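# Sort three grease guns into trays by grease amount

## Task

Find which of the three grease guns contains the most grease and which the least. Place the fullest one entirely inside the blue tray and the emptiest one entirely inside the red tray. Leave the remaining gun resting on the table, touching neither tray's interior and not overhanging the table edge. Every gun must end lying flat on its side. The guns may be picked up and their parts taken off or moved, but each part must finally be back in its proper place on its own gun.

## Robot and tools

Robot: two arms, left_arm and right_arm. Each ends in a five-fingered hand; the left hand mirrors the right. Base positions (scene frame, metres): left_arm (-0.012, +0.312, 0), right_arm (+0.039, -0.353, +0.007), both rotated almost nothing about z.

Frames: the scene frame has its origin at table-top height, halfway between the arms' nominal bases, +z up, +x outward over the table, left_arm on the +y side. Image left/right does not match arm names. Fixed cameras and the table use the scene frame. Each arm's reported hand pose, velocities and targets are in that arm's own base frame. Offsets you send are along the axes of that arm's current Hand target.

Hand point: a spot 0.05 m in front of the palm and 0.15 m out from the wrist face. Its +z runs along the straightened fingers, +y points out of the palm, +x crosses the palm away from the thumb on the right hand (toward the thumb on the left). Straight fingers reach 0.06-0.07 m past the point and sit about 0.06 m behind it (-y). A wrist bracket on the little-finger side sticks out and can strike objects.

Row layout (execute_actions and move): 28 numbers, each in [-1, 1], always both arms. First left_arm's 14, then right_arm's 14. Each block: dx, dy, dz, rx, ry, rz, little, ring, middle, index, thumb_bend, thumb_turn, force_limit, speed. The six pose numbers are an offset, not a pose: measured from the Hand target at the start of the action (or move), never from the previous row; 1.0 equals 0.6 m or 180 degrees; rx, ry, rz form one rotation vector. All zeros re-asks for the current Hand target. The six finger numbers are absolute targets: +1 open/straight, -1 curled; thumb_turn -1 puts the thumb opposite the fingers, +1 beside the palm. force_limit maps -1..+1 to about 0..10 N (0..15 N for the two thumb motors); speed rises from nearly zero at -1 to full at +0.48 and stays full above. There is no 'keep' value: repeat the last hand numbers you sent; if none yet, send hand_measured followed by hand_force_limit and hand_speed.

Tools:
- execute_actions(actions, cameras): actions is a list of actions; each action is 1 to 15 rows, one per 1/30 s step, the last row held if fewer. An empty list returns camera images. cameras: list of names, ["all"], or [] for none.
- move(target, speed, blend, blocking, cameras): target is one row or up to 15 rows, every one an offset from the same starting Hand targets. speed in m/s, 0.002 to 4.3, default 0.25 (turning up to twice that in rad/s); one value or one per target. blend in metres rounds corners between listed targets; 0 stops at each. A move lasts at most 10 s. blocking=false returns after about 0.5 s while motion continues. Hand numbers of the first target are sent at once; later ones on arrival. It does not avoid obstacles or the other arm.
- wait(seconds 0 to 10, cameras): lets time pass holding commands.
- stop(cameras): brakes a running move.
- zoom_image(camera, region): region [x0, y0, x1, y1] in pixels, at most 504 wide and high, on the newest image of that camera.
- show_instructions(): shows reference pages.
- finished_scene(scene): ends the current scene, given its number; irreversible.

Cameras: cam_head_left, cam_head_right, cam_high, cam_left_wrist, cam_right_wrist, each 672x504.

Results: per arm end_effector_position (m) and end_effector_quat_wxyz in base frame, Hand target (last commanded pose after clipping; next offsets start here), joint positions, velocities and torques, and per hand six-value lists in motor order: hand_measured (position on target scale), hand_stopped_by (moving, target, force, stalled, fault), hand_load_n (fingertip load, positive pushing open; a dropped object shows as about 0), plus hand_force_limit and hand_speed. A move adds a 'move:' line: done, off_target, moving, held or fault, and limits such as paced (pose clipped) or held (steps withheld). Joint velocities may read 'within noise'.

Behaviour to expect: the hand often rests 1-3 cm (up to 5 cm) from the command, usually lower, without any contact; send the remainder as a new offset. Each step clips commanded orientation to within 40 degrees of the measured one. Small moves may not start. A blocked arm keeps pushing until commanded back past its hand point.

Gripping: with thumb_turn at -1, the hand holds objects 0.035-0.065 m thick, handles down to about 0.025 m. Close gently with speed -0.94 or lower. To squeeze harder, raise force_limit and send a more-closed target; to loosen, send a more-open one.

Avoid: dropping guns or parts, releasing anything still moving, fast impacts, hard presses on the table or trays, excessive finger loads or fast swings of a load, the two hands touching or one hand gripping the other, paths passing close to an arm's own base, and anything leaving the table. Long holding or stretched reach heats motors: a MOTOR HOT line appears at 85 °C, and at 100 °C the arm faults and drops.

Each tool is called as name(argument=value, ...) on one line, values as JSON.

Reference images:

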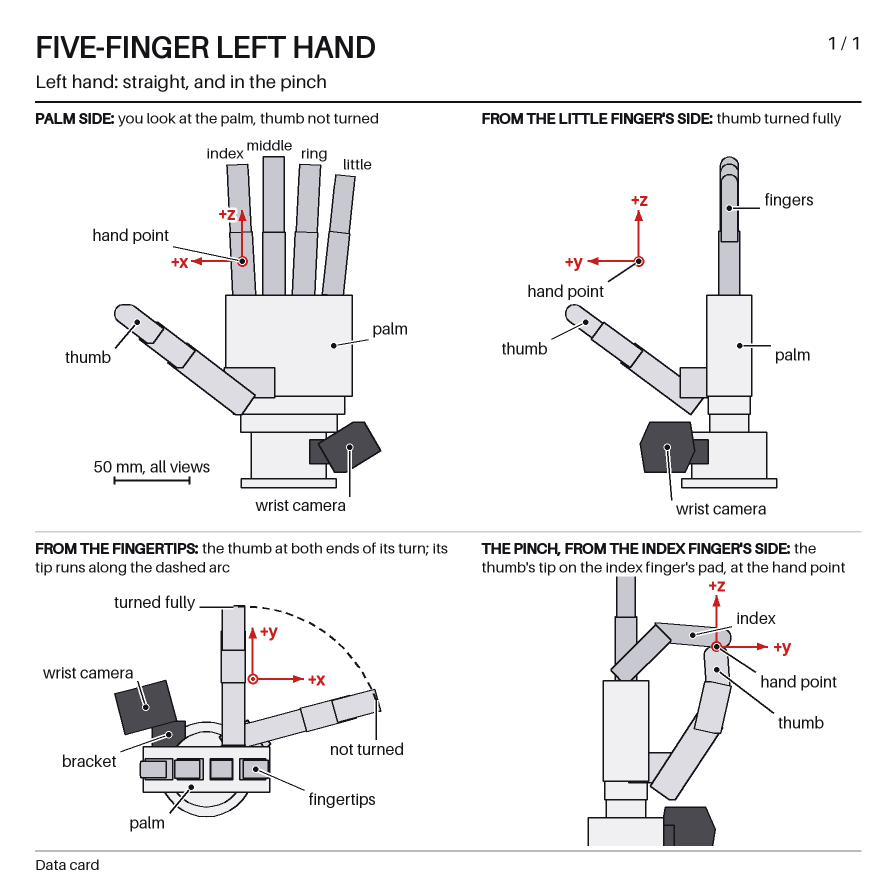

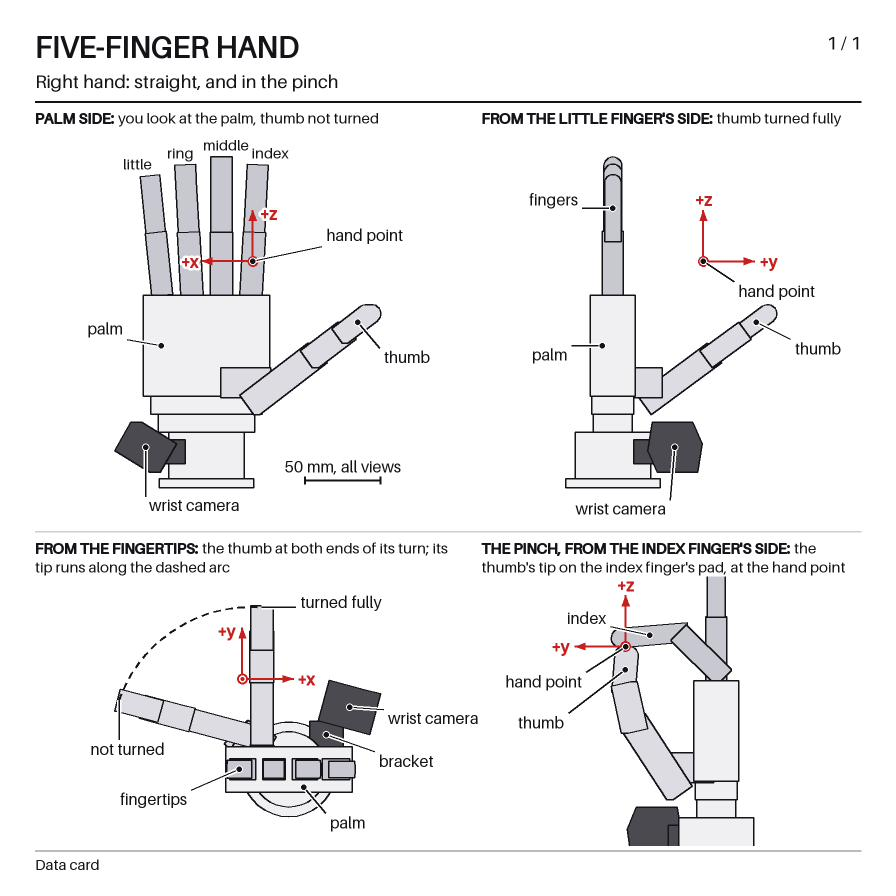

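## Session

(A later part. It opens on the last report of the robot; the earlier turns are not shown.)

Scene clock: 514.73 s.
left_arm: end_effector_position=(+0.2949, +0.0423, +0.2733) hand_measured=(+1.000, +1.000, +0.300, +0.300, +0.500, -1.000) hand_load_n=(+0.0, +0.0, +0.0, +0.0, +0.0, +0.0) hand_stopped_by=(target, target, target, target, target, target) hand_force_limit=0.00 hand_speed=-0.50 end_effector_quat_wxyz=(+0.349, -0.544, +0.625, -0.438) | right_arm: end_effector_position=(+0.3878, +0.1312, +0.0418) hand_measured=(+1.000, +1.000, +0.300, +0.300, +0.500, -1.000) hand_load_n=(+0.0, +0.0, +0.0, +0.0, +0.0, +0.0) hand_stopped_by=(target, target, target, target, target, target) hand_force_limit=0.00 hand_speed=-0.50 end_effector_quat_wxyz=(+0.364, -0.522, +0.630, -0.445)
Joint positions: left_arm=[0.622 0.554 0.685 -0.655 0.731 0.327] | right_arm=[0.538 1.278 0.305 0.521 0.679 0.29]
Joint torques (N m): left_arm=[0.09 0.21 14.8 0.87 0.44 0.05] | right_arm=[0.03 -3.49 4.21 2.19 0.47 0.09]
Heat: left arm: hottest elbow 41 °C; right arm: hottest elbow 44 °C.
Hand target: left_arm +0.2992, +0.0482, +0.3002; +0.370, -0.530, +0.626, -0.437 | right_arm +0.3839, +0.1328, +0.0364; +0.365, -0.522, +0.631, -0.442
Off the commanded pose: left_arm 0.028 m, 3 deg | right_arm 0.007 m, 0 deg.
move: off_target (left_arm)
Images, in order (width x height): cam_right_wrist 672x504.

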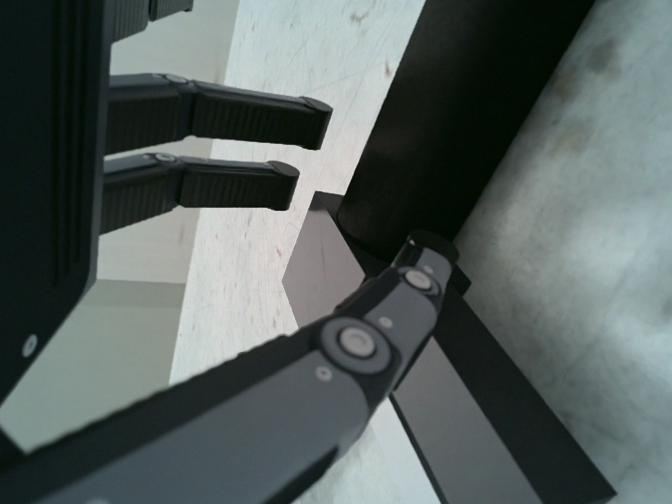

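move(target=[0,0,0,0,0,0,1,1,0.3,0.3,0.5,-1,0,-0.5,0,0.02,0.0068,0,0,0,1,1,0.3,0.3,0.5,-1,0,-0.5], speed=0.06, cameras=["cam_right_wrist"])

Scene clock: 516.10 s.
left_arm: end_effector_position=(+0.2949, +0.0423, +0.2733) hand_measured=(+1.000, +1.000, +0.300, +0.300, +0.500, -1.000) hand_load_n=(+0.0, +0.0, +0.0, +0.0, +0.0, +0.0) hand_stopped_by=(target, target, target, target, target, target) hand_force_limit=0.00 hand_speed=-0.50 end_effector_quat_wxyz=(+0.349, -0.544, +0.625, -0.438) | right_arm: end_effector_position=(+0.3882, +0.1316, +0.0295) hand_measured=(+1.000, +1.000, +0.300, +0.300, +0.500, -1.000) hand_load_n=(+0.0, +0.0, +0.0, +0.0, +0.0, +0.0) hand_stopped_by=(target, target, target, target, target, target) hand_force_limit=0.00 hand_speed=-0.50 end_effector_quat_wxyz=(+0.365, -0.521, +0.630, -0.445)
Joint positions: left_arm=[0.622 0.554 0.685 -0.655 0.731 0.327] | right_arm=[0.539 1.34 0.295 0.595 0.681 0.291]
Joint torques (N m): left_arm=[0.21 0.5 14.94 0.79 0.4 0.02] | right_arm=[-0.03 -4.19 3.7 2.17 0.45 0.08]
Heat: left arm: hottest elbow 41 °C; right arm: hottest elbow 43 °C.
Hand target: left_arm +0.2992, +0.0482, +0.3002; +0.370, -0.530, +0.626, -0.437 | right_arm +0.3836, +0.1328, +0.0237; +0.365, -0.522, +0.631, -0.442
Off the commanded pose: left_arm 0.028 m, 3 deg | right_arm 0.007 m, 0 deg.
move: off_target (left_arm)
Images, in order (width x height): cam_right_wrist 672x504.

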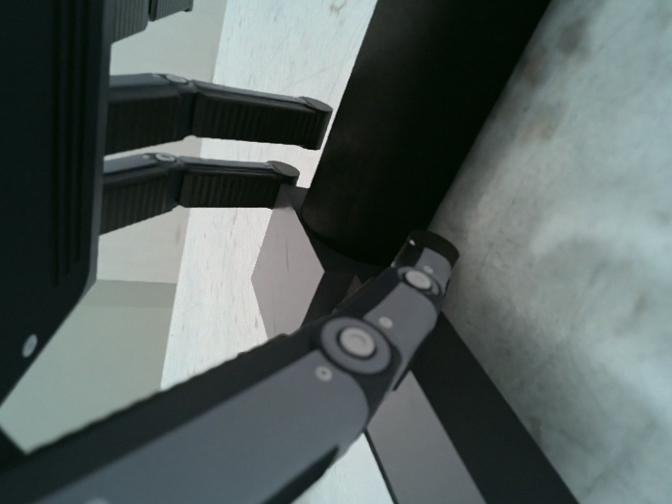

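move(target=[0,0,0,0,0,0,1,1,0.3,0.3,0.5,-1,0,-0.5,0,0.0194,0.0036,0,0,0,1,1,0.3,0.3,0.5,-1,0,-0.5], speed=0.06, cameras=["cam_right_wrist"])

Scene clock: 517.33 s.
left_arm: end_effector_position=(+0.2949, +0.0423, +0.2733) hand_measured=(+1.000, +1.000, +0.300, +0.300, +0.500, -1.000) hand_load_n=(+0.0, +0.0, +0.0, +0.0, +0.5, +0.0) hand_stopped_by=(target, target, target, target, target, target) hand_force_limit=0.00 hand_speed=-0.50 end_effector_quat_wxyz=(+0.349, -0.544, +0.625, -0.438) | right_arm: end_effector_position=(+0.3892, +0.1320, +0.0212) hand_measured=(+1.000, +1.000, +0.300, +0.300, +0.500, -1.000) hand_load_n=(-0.5, +0.0, +0.0, +1.0, +0.0, +0.0) hand_stopped_by=(target, target, target, target, target, target) hand_force_limit=0.00 hand_speed=-0.50 end_effector_quat_wxyz=(+0.369, -0.516, +0.631, -0.446)
Joint positions: left_arm=[0.622 0.554 0.685 -0.655 0.731 0.327] | right_arm=[0.541 1.393 0.286 0.667 0.687 0.296]
Joint torques (N m): left_arm=[0.09 0.32 14.82 0.87 0.41 0.02] | right_arm=[0.21 -4.19 3.17 2.04 0.35 0.07]
Heat: left arm: hottest elbow 41 °C; right arm: hottest elbow 43 °C.
Hand target: left_arm +0.2992, +0.0482, +0.3002; +0.370, -0.530, +0.626, -0.437 | right_arm +0.3818, +0.1332, +0.0121; +0.365, -0.522, +0.631, -0.442
Off the commanded pose: left_arm 0.028 m, 3 deg | right_arm 0.012 m, 1 deg.
move: off_target (left_arm, right_arm)
Images, in order (width x height): cam_right_wrist 672x504.

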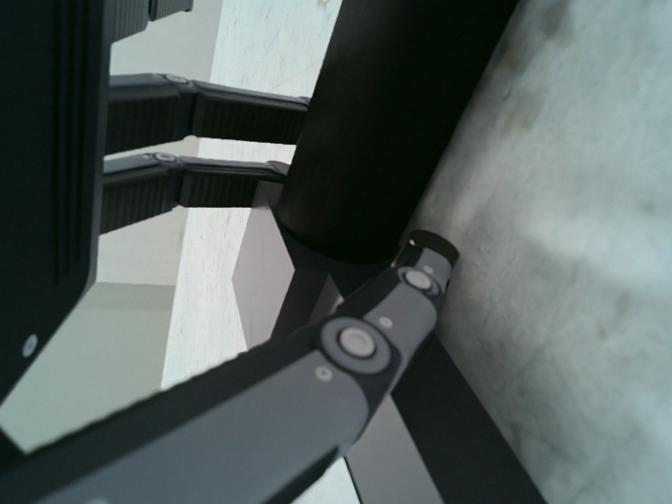

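move(target=[[0,0,0,0,0,0,1,1,0.3,0.3,0.5,-1,0,-0.5,0,0,0,0,0,0,1,1,-0.4,-0.4,-0.3,-1,0.2,-0.9],[0,0,0,0,0,0,1,1,0.3,0.3,0.5,-1,0,-0.5,0,0,0,0,0,0,1,1,-0.5,-0.5,-0.4,-1,0.8,-0.93]], speed=0.06, cameras=["cam_right_wrist","cam_high"])

zoom_image(camera="cam_high", region=[200, 150, 360, 270])

Scene clock: 519.00 s.
left_arm: end_effector_position=(+0.2949, +0.0423, +0.2733) hand_measured=(+1.000, +1.000, +0.300, +0.300, +0.500, -1.000) hand_load_n=(+0.0, +0.0, +0.0, +0.0, +0.0, +0.0) hand_stopped_by=(target, target, target, target, target, target) hand_force_limit=0.00 hand_speed=-0.50 end_effector_quat_wxyz=(+0.349, -0.544, +0.625, -0.438) | right_arm: end_effector_position=(+0.3904, +0.1324, +0.0230) hand_measured=(+1.000, +1.000, +0.088, +0.162, +0.428, -1.000) hand_load_n=(+0.0, +0.0, +10.5, +8.5, +13.5, +0.5) hand_stopped_by=(target, target, force, force, force, target) hand_force_limit=0.80 hand_speed=-0.93 end_effector_quat_wxyz=(+0.372, -0.512, +0.632, -0.447)
Joint positions: left_arm=[0.622 0.554 0.685 -0.655 0.731 0.327] | right_arm=[0.541 1.393 0.286 0.675 0.69 0.3]
Joint torques (N m): left_arm=[0.03 0.38 14.69 0.8 0.43 0.02] | right_arm=[0.21 -4.31 3.17 1.72 0.24 0.02]
Heat: left arm: hottest elbow 41 °C; right arm: hottest elbow 43 °C.
Hand target: left_arm +0.2992, +0.0482, +0.3002; +0.370, -0.530, +0.626, -0.437 | right_arm +0.3818, +0.1332, +0.0121; +0.365, -0.522, +0.631, -0.442
Off the commanded pose: left_arm 0.028 m, 3 deg | right_arm 0.014 m, 2 deg.
move: off_target (left_arm, right_arm); target 2's new numbers were sent with right_arm's hand 0.014 m and 1 deg from that target
Images, in order (width x height): cam_high 672x504, cam_right_wrist 672x504.

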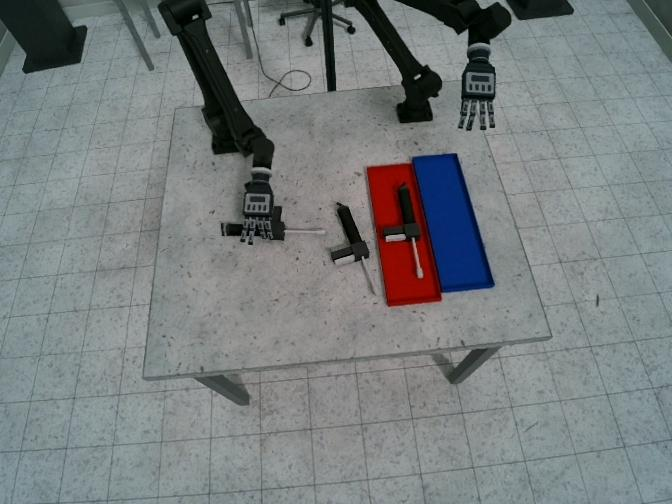

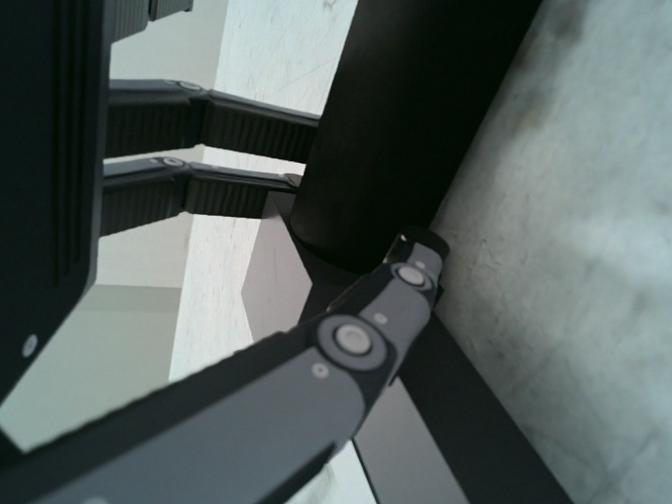

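Scaled by 3.150.

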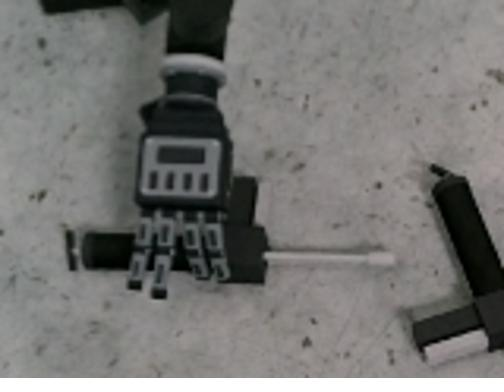

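move(target=[[-0.219,-0.117,-0.262,0,0,0,1,1,0.3,0.3,0.5,-1,0,-0.5,0,-0.0627,-0.0228,0,0,0,1,1,-0.5,-0.5,-0.4,-1,0.8,-0.93],[-0.219,-0.117,-0.262,0,0,0,1,1,0.3,0.3,0.5,-1,0,-0.5,0,-0.0627,-0.0228,0,0,0,1,1,-0.54,-0.54,-0.44,-1,0.8,-0.93],[-0.219,-0.117,-0.262,0,0,0,1,1,0.3,0.3,0.5,-1,0,-0.5,0,-0.25,-0.0912,0,0,0,1,1,-0.54,-0.54,-0.44,-1,0.8,-0.93]], speed=0.12, cameras=["cam_right_wrist","cam_high"])

Scene clock: 524.37 s.
left_arm: end_effector_position=(+0.2015, +0.1928, +0.4033) hand_measured=(+1.000, +1.000, +0.300, +0.300, +0.500, -1.000) hand_load_n=(+0.0, +0.0, +0.0, +0.0, +0.0, +0.0) hand_stopped_by=(target, target, target, target, target, target) hand_force_limit=0.00 hand_speed=-0.50 end_effector_quat_wxyz=(-0.376, +0.557, -0.606, +0.426) | right_arm: end_effector_position=(+0.3501, +0.1127, +0.1071) hand_measured=(+1.000, +1.000, +0.088, +0.138, +0.430, -1.000) hand_load_n=(+0.0, +0.0, +8.0, +7.0, +16.5, +1.5) hand_stopped_by=(target, target, force, force, force, target) hand_force_limit=0.80 hand_speed=-0.93 end_effector_quat_wxyz=(+0.308, -0.562, +0.635, -0.431)
Joint positions: left_arm=[1.388 0.979 1.292 -1.679 1.201 1.332] | right_arm=[0.546 0.887 0.407 -0.116 0.677 0.298]
Joint torques (N m): left_arm=[-0.26 -2.55 13 -0.24 0.79 0.02] | right_arm=[-0.09 -4.89 13.59 1.81 0.85 0.05]
Heat: left arm: hottest elbow 42 °C; right arm: hottest elbow 43 °C.
Hand target: left_arm +0.1991, +0.1982, +0.4202; -0.370, +0.530, -0.626, +0.437 | right_arm +0.3817, +0.1333, +0.1719; +0.366, -0.522, +0.631, -0.442
Off the commanded pose: left_arm 0.018 m, 4 deg | right_arm 0.075 m, 8 deg.
joint sent to its limit (left arm) — joint 4 (wrist pitch), lower limit. The joint targets are off in orientation, not in position.
move: off_target (left_arm, right_arm); target 2's new numbers were sent with right_arm's hand 0.029 m and 4 deg from that target
Images, in order (width x height): cam_high 672x504, cam_right_wrist 672x504.

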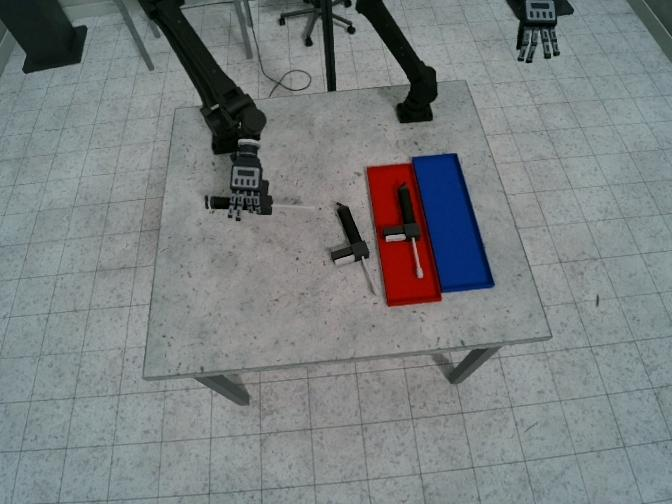

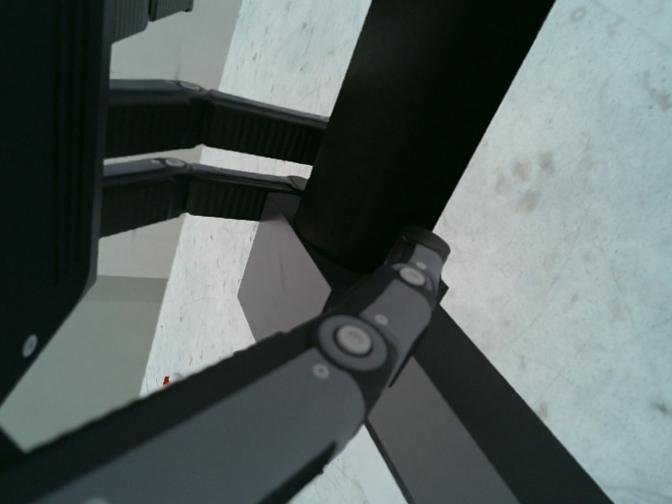

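move(target=[[0,0,0,0,0,0,1,1,0.3,0.3,0.5,-1,0,-0.5,-0.334,-0.0757,-0.026,0,-0.2559,-0.0931,1,1,-0.54,-0.54,-0.44,-1,0.8,-0.93],[0,0,0,0,0,0,1,1,0.3,0.3,0.5,-1,0,-0.5,-0.941,-0.039,-0.127,0,-0.517,-0.188,1,1,-0.54,-0.54,-0.44,-1,0.8,-0.93]], speed=0.2, blend=0.05, cameras=["cam_right_wrist","cam_high"])

zoom_image(camera="cam_high", region=[340, 130, 510, 320])

Scene clock: 530.07 s.
left_arm: end_effector_position=(+0.2015, +0.1928, +0.4033) hand_measured=(+1.000, +1.000, +0.300, +0.300, +0.500, -1.000) hand_load_n=(+0.0, +0.0, +0.0, +0.0, +0.0, +0.0) hand_stopped_by=(target, target, target, target, target, target) hand_force_limit=0.00 hand_speed=-0.50 end_effector_quat_wxyz=(-0.376, +0.557, -0.606, +0.426) | right_arm: end_effector_position=(+0.4062, +0.6722, +0.1439) hand_measured=(+1.000, +1.000, +0.088, +0.138, +0.430, -1.000) hand_load_n=(+0.0, +0.0, +8.0, +7.0, +16.0, +0.5) hand_stopped_by=(target, target, force, force, force, target) hand_force_limit=0.80 hand_speed=-0.93 end_effector_quat_wxyz=(-0.528, +0.848, -0.040, -0.020)
Joint positions: left_arm=[1.388 0.979 1.292 -1.679 1.201 1.332] | right_arm=[0.871 2.051 1.749 -0.267 -0.609 -0.266]
Joint torques (N m): left_arm=[-0.09 -2.9 12.92 -0.24 0.78 0.04] | right_arm=[-0.67 -23.82 14.65 1.89 -0.71 0.02]
Heat: left arm: hottest elbow 42 °C; right arm: hottest elbow 44 °C.
Hand target: left_arm +0.1991, +0.1982, +0.4202; -0.370, +0.530, -0.626, +0.437 | right_arm +0.4252, +0.6997, +0.2200; -0.574, +0.819, -0.013, +0.009
Off the commanded pose: left_arm 0.018 m, 4 deg | right_arm 0.083 m, 8 deg.
joint sent to its limit (left arm) — joint 4 (wrist pitch), lower limit. The joint targets are off in orientation, not in position.
move: off_target (left_arm, right_arm)
Images, in order (width x height): cam_high 672x504, cam_right_wrist 672x504.

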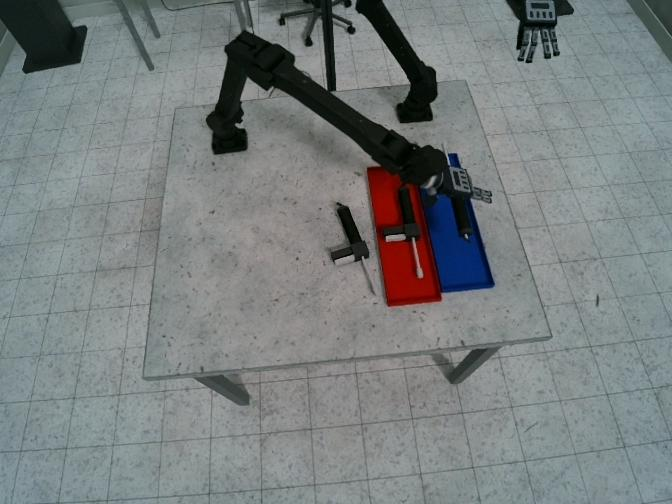

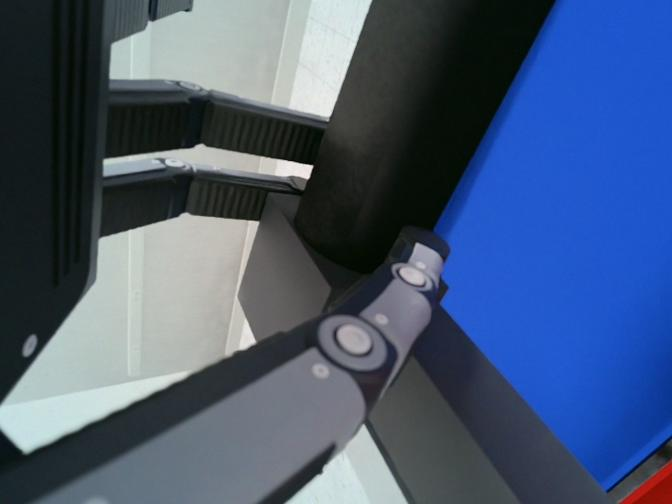

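Scaled by 2.653.

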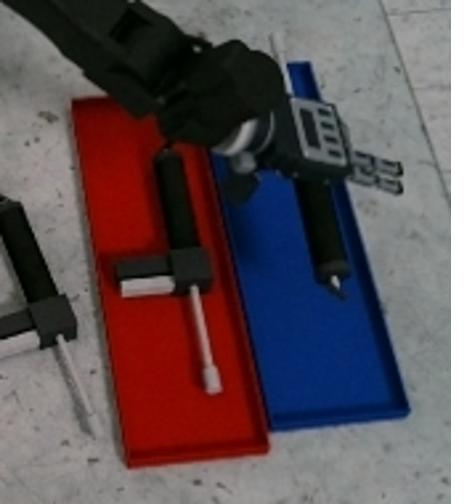

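move(target=[0,0,0,0,0,0,1,1,0.3,0.3,0.5,-1,0,-0.5,0.1235,0.0756,0.085,0,-0.005,-0.002,1,1,-0.54,-0.54,-0.44,-1,0.8,-0.93], speed=0.12, cameras=["cam_right_wrist","cam_high"])

zoom_image(camera="cam_high", region=[340, 130, 510, 320])

Scene clock: 532.70 s.
left_arm: end_effector_position=(+0.2015, +0.1928, +0.4033) hand_measured=(+1.000, +1.000, +0.300, +0.300, +0.500, -1.000) hand_load_n=(+0.0, +0.0, +0.0, +0.0, +0.0, +0.0) hand_stopped_by=(target, target, target, target, target, target) hand_force_limit=0.00 hand_speed=-0.50 end_effector_quat_wxyz=(-0.376, +0.557, -0.606, +0.426) | right_arm: end_effector_position=(+0.4786, +0.7036, +0.0807) hand_measured=(+1.000, +1.000, +0.088, +0.138, +0.430, -1.000) hand_load_n=(+0.0, +0.0, +8.5, +7.0, +16.0, +0.5) hand_stopped_by=(target, target, force, force, force, target) hand_force_limit=0.80 hand_speed=-0.93 end_effector_quat_wxyz=(-0.529, +0.847, -0.034, -0.028)
Joint positions: left_arm=[1.388 0.979 1.292 -1.679 1.201 1.332] | right_arm=[0.821 2.317 2.043 -0.318 -0.669 -0.303]
Joint torques (N m): left_arm=[0.26 -2.73 12.94 -0.13 0.78 0.02] | right_arm=[-0.85 -27.46 14.61 1.74 -0.78 0.02]
Heat: left arm: hottest elbow 42 °C; right arm: hottest elbow 45 °C.
Hand target: left_arm +0.1991, +0.1982, +0.4202; -0.370, +0.530, -0.626, +0.437 | right_arm +0.5002, +0.7299, +0.1597; -0.574, +0.819, -0.006, +0.004
Off the commanded pose: left_arm 0.018 m, 4 deg | right_arm 0.086 m, 8 deg.
joint sent to its limit (left arm) — joint 4 (wrist pitch), lower limit. The joint targets are off in orientation, not in position.
move: off_target (left_arm, right_arm)
Images, in order (width x height): cam_high 672x504, cam_right_wrist 672x504.

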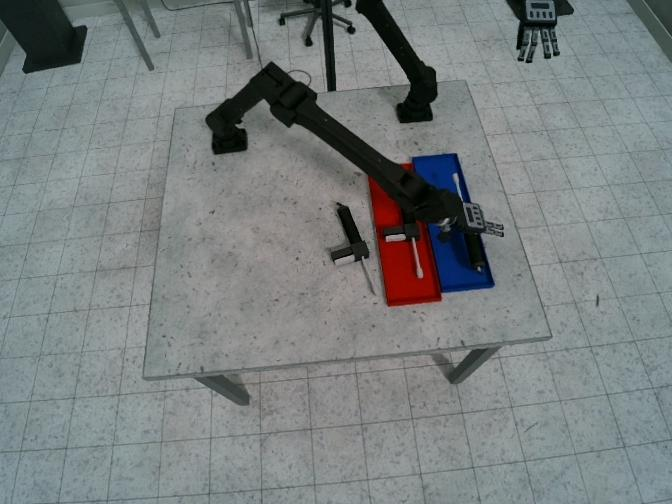

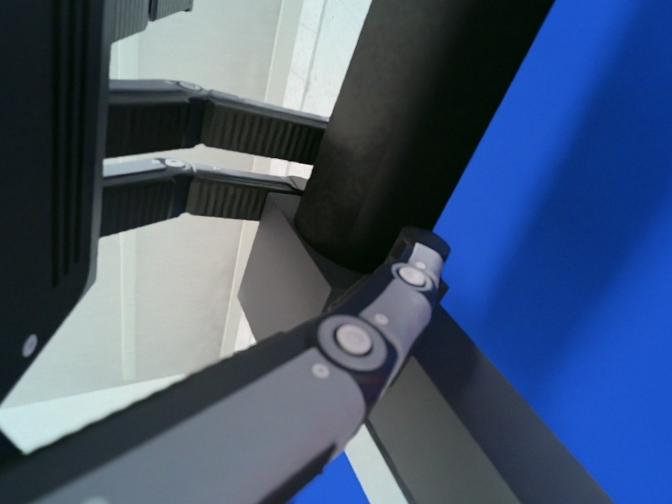

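Scaled by 2.653.

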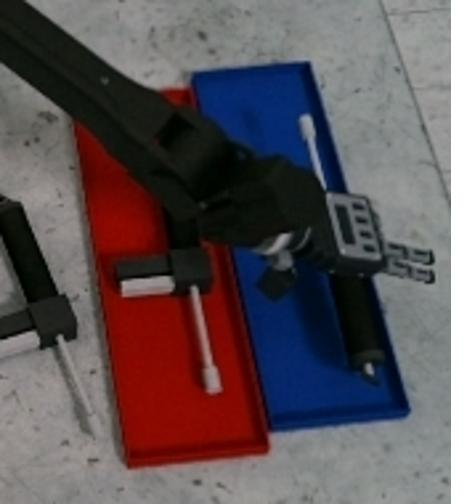

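move(target=[0,0,0,0,0,0,1,1,0.3,0.3,0.5,-1,0,-0.5,-0.0583,0.0658,0.0142,0,0,0,1,1,-0.54,-0.54,-0.44,-1,0.8,-0.93], speed=0.1, cameras=["cam_right_wrist","cam_high"])

zoom_image(camera="cam_high", region=[340, 130, 510, 320])

Scene clock: 534.43 s.
left_arm: end_effector_position=(+0.2015, +0.1928, +0.4033) hand_measured=(+1.000, +1.000, +0.300, +0.300, +0.500, -1.000) hand_load_n=(+0.0, +0.0, +0.0, +0.0, +0.0, +0.0) hand_stopped_by=(target, target, target, target, target, target) hand_force_limit=0.00 hand_speed=-0.50 end_effector_quat_wxyz=(-0.376, +0.557, -0.606, +0.426) | right_arm: end_effector_position=(+0.4632, +0.7176, +0.1238) hand_measured=(+1.000, +1.000, +0.088, +0.138, +0.424, -1.000) hand_load_n=(+0.0, +0.0, +0.0, +0.0, +0.0, +0.0) hand_stopped_by=(target, target, force, force, force, target) hand_force_limit=0.80 hand_speed=-0.93 end_effector_quat_wxyz=(-0.570, +0.821, -0.005, +0.006)
Joint positions: left_arm=[1.388 0.979 1.292 -1.679 1.201 1.332] | right_arm=[0.848 2.235 1.954 -0.176 -0.655 -0.295]
Joint torques (N m): left_arm=[-0.15 -2.67 12.85 -0.27 0.77 0.03] | right_arm=[-0.44 -22.18 9.21 1.99 -0.19 0.11]
Heat: left arm: hottest elbow 42 °C; right arm: hottest elbow 45 °C.
Hand target: left_arm +0.1991, +0.1982, +0.4202; -0.370, +0.530, -0.626, +0.437 | right_arm +0.4652, +0.7248, +0.1198; -0.574, +0.819, -0.006, +0.004
Off the commanded pose: left_arm 0.018 m, 4 deg | right_arm 0.009 m, 1 deg.
joint sent to its limit (left arm) — joint 4 (wrist pitch), lower limit. The joint targets are off in orientation, not in position.
move: off_target (left_arm)
Images, in order (width x height): cam_high 672x504, cam_right_wrist 672x504.

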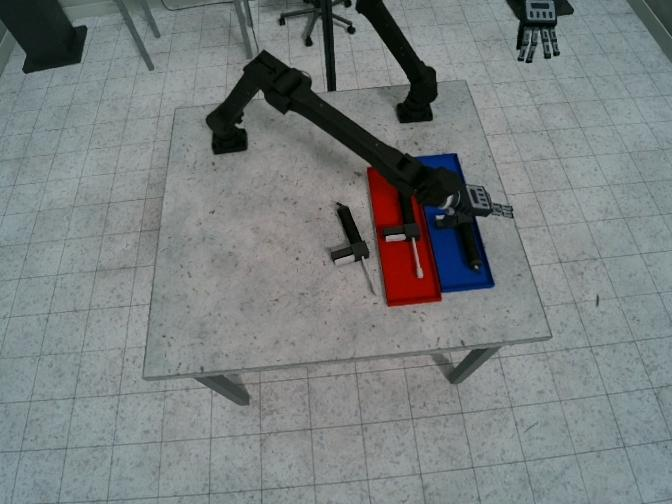

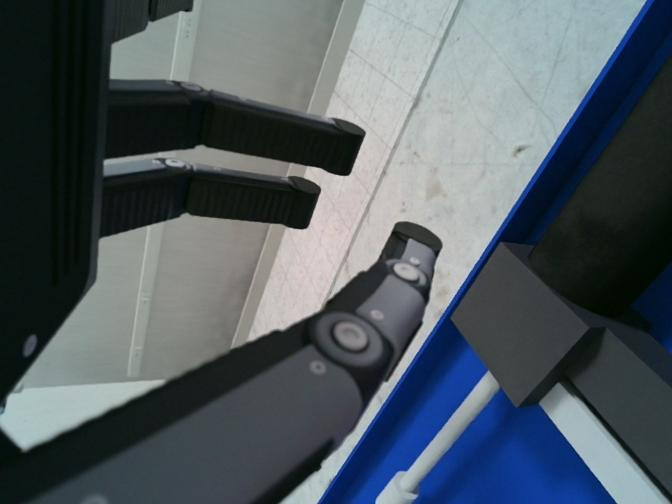

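Scaled by 2.653.

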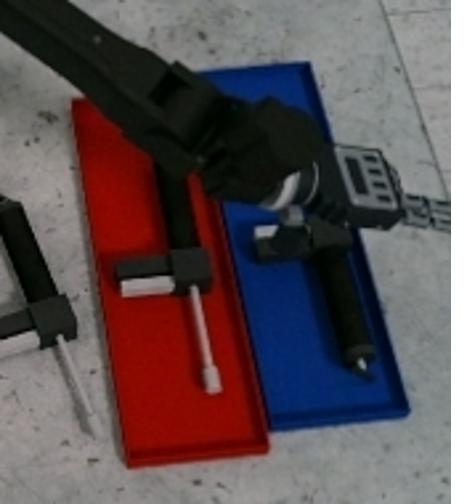

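move(target=[[0,0,0,0,0,0,1,1,0.3,0.3,0.5,-1,0,-0.5,0,-0.157,-0.057,0,0,0,1,1,0.3,0.3,0.5,-1,0,-0.5],[0,0,0,0,0,0,1,1,0.3,0.3,0.5,-1,0,-0.5,-0.1,-0.25,-0.7,0,0,0,1,1,0.3,0.3,0.5,-1,0,-0.5]], speed=0.25, cameras=["cam_high"])

zoom_image(camera="cam_high", region=[340, 130, 510, 320])

Scene clock: 538.47 s.
left_arm: end_effector_position=(+0.2015, +0.1928, +0.4033) hand_measured=(+1.000, +1.000, +0.300, +0.300, +0.500, -1.000) hand_load_n=(+0.0, +0.0, +0.0, +0.0, +0.5, +0.0) hand_stopped_by=(target, target, target, target, target, target) hand_force_limit=0.00 hand_speed=-0.50 end_effector_quat_wxyz=(-0.376, +0.557, -0.606, +0.426) | right_arm: end_effector_position=(+0.3990, +0.3823, +0.4132) hand_measured=(+1.000, +1.000, +0.300, +0.300, +0.500, -1.000) hand_load_n=(+0.0, +0.0, +0.0, +0.0, +0.5, +0.0) hand_stopped_by=(target, target, target, target, target, target) hand_force_limit=0.00 hand_speed=-0.50 end_effector_quat_wxyz=(-0.579, +0.816, -0.004, +0.011)
Joint positions: left_arm=[1.388 0.979 1.292 -1.679 1.201 1.332] | right_arm=[0.475 1.445 1.612 -0.799 -0.977 -0.558]
Joint torques (N m): left_arm=[-0.03 -2.73 12.83 -0.21 0.78 0.02] | right_arm=[-0.79 -11.11 7.38 0.8 -0.46 -0.15]
Motor temperatures (°C): left_arm=[31 37 43 29 30 30] | right_arm=[32 34 45 30 29 31]
Heat: left arm: hottest elbow 43 °C; right arm: hottest elbow 45 °C.
Hand target: left_arm +0.1991, +0.1982, +0.4202; -0.370, +0.530, -0.626, +0.437 | right_arm +0.4003, +0.3822, +0.4042; -0.574, +0.819, -0.006, +0.004
Off the commanded pose: left_arm 0.018 m, 4 deg | right_arm 0.009 m, 1 deg.
joint sent to its limit (left arm) — joint 4 (wrist pitch), lower limit. The joint targets are off in orientation, not in position.
move: off_target (left_arm)
Images, in order (width x height): cam_high 672x504.

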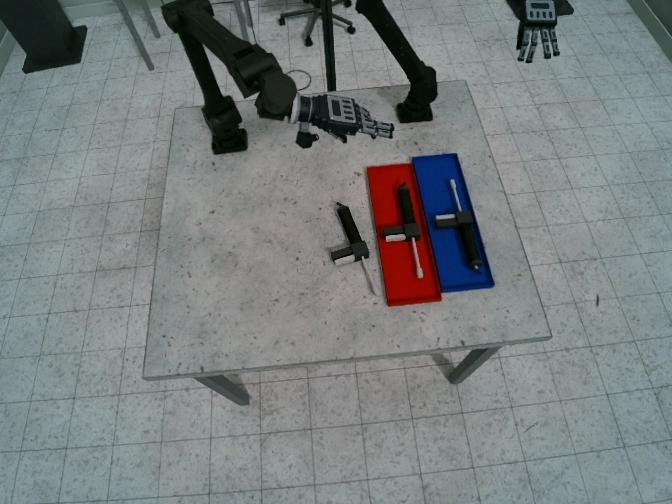

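Scaled by 2.653.

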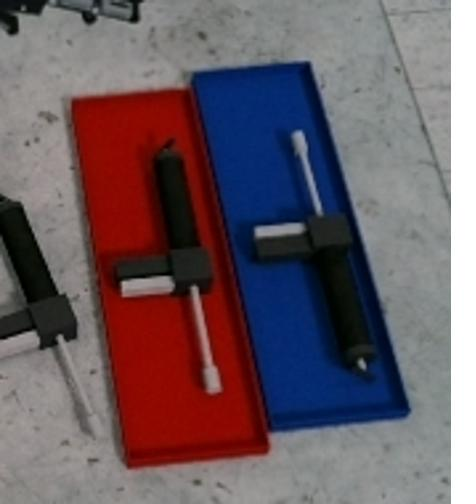

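finished_scene(scene=1)

The scene is finished: the task was done.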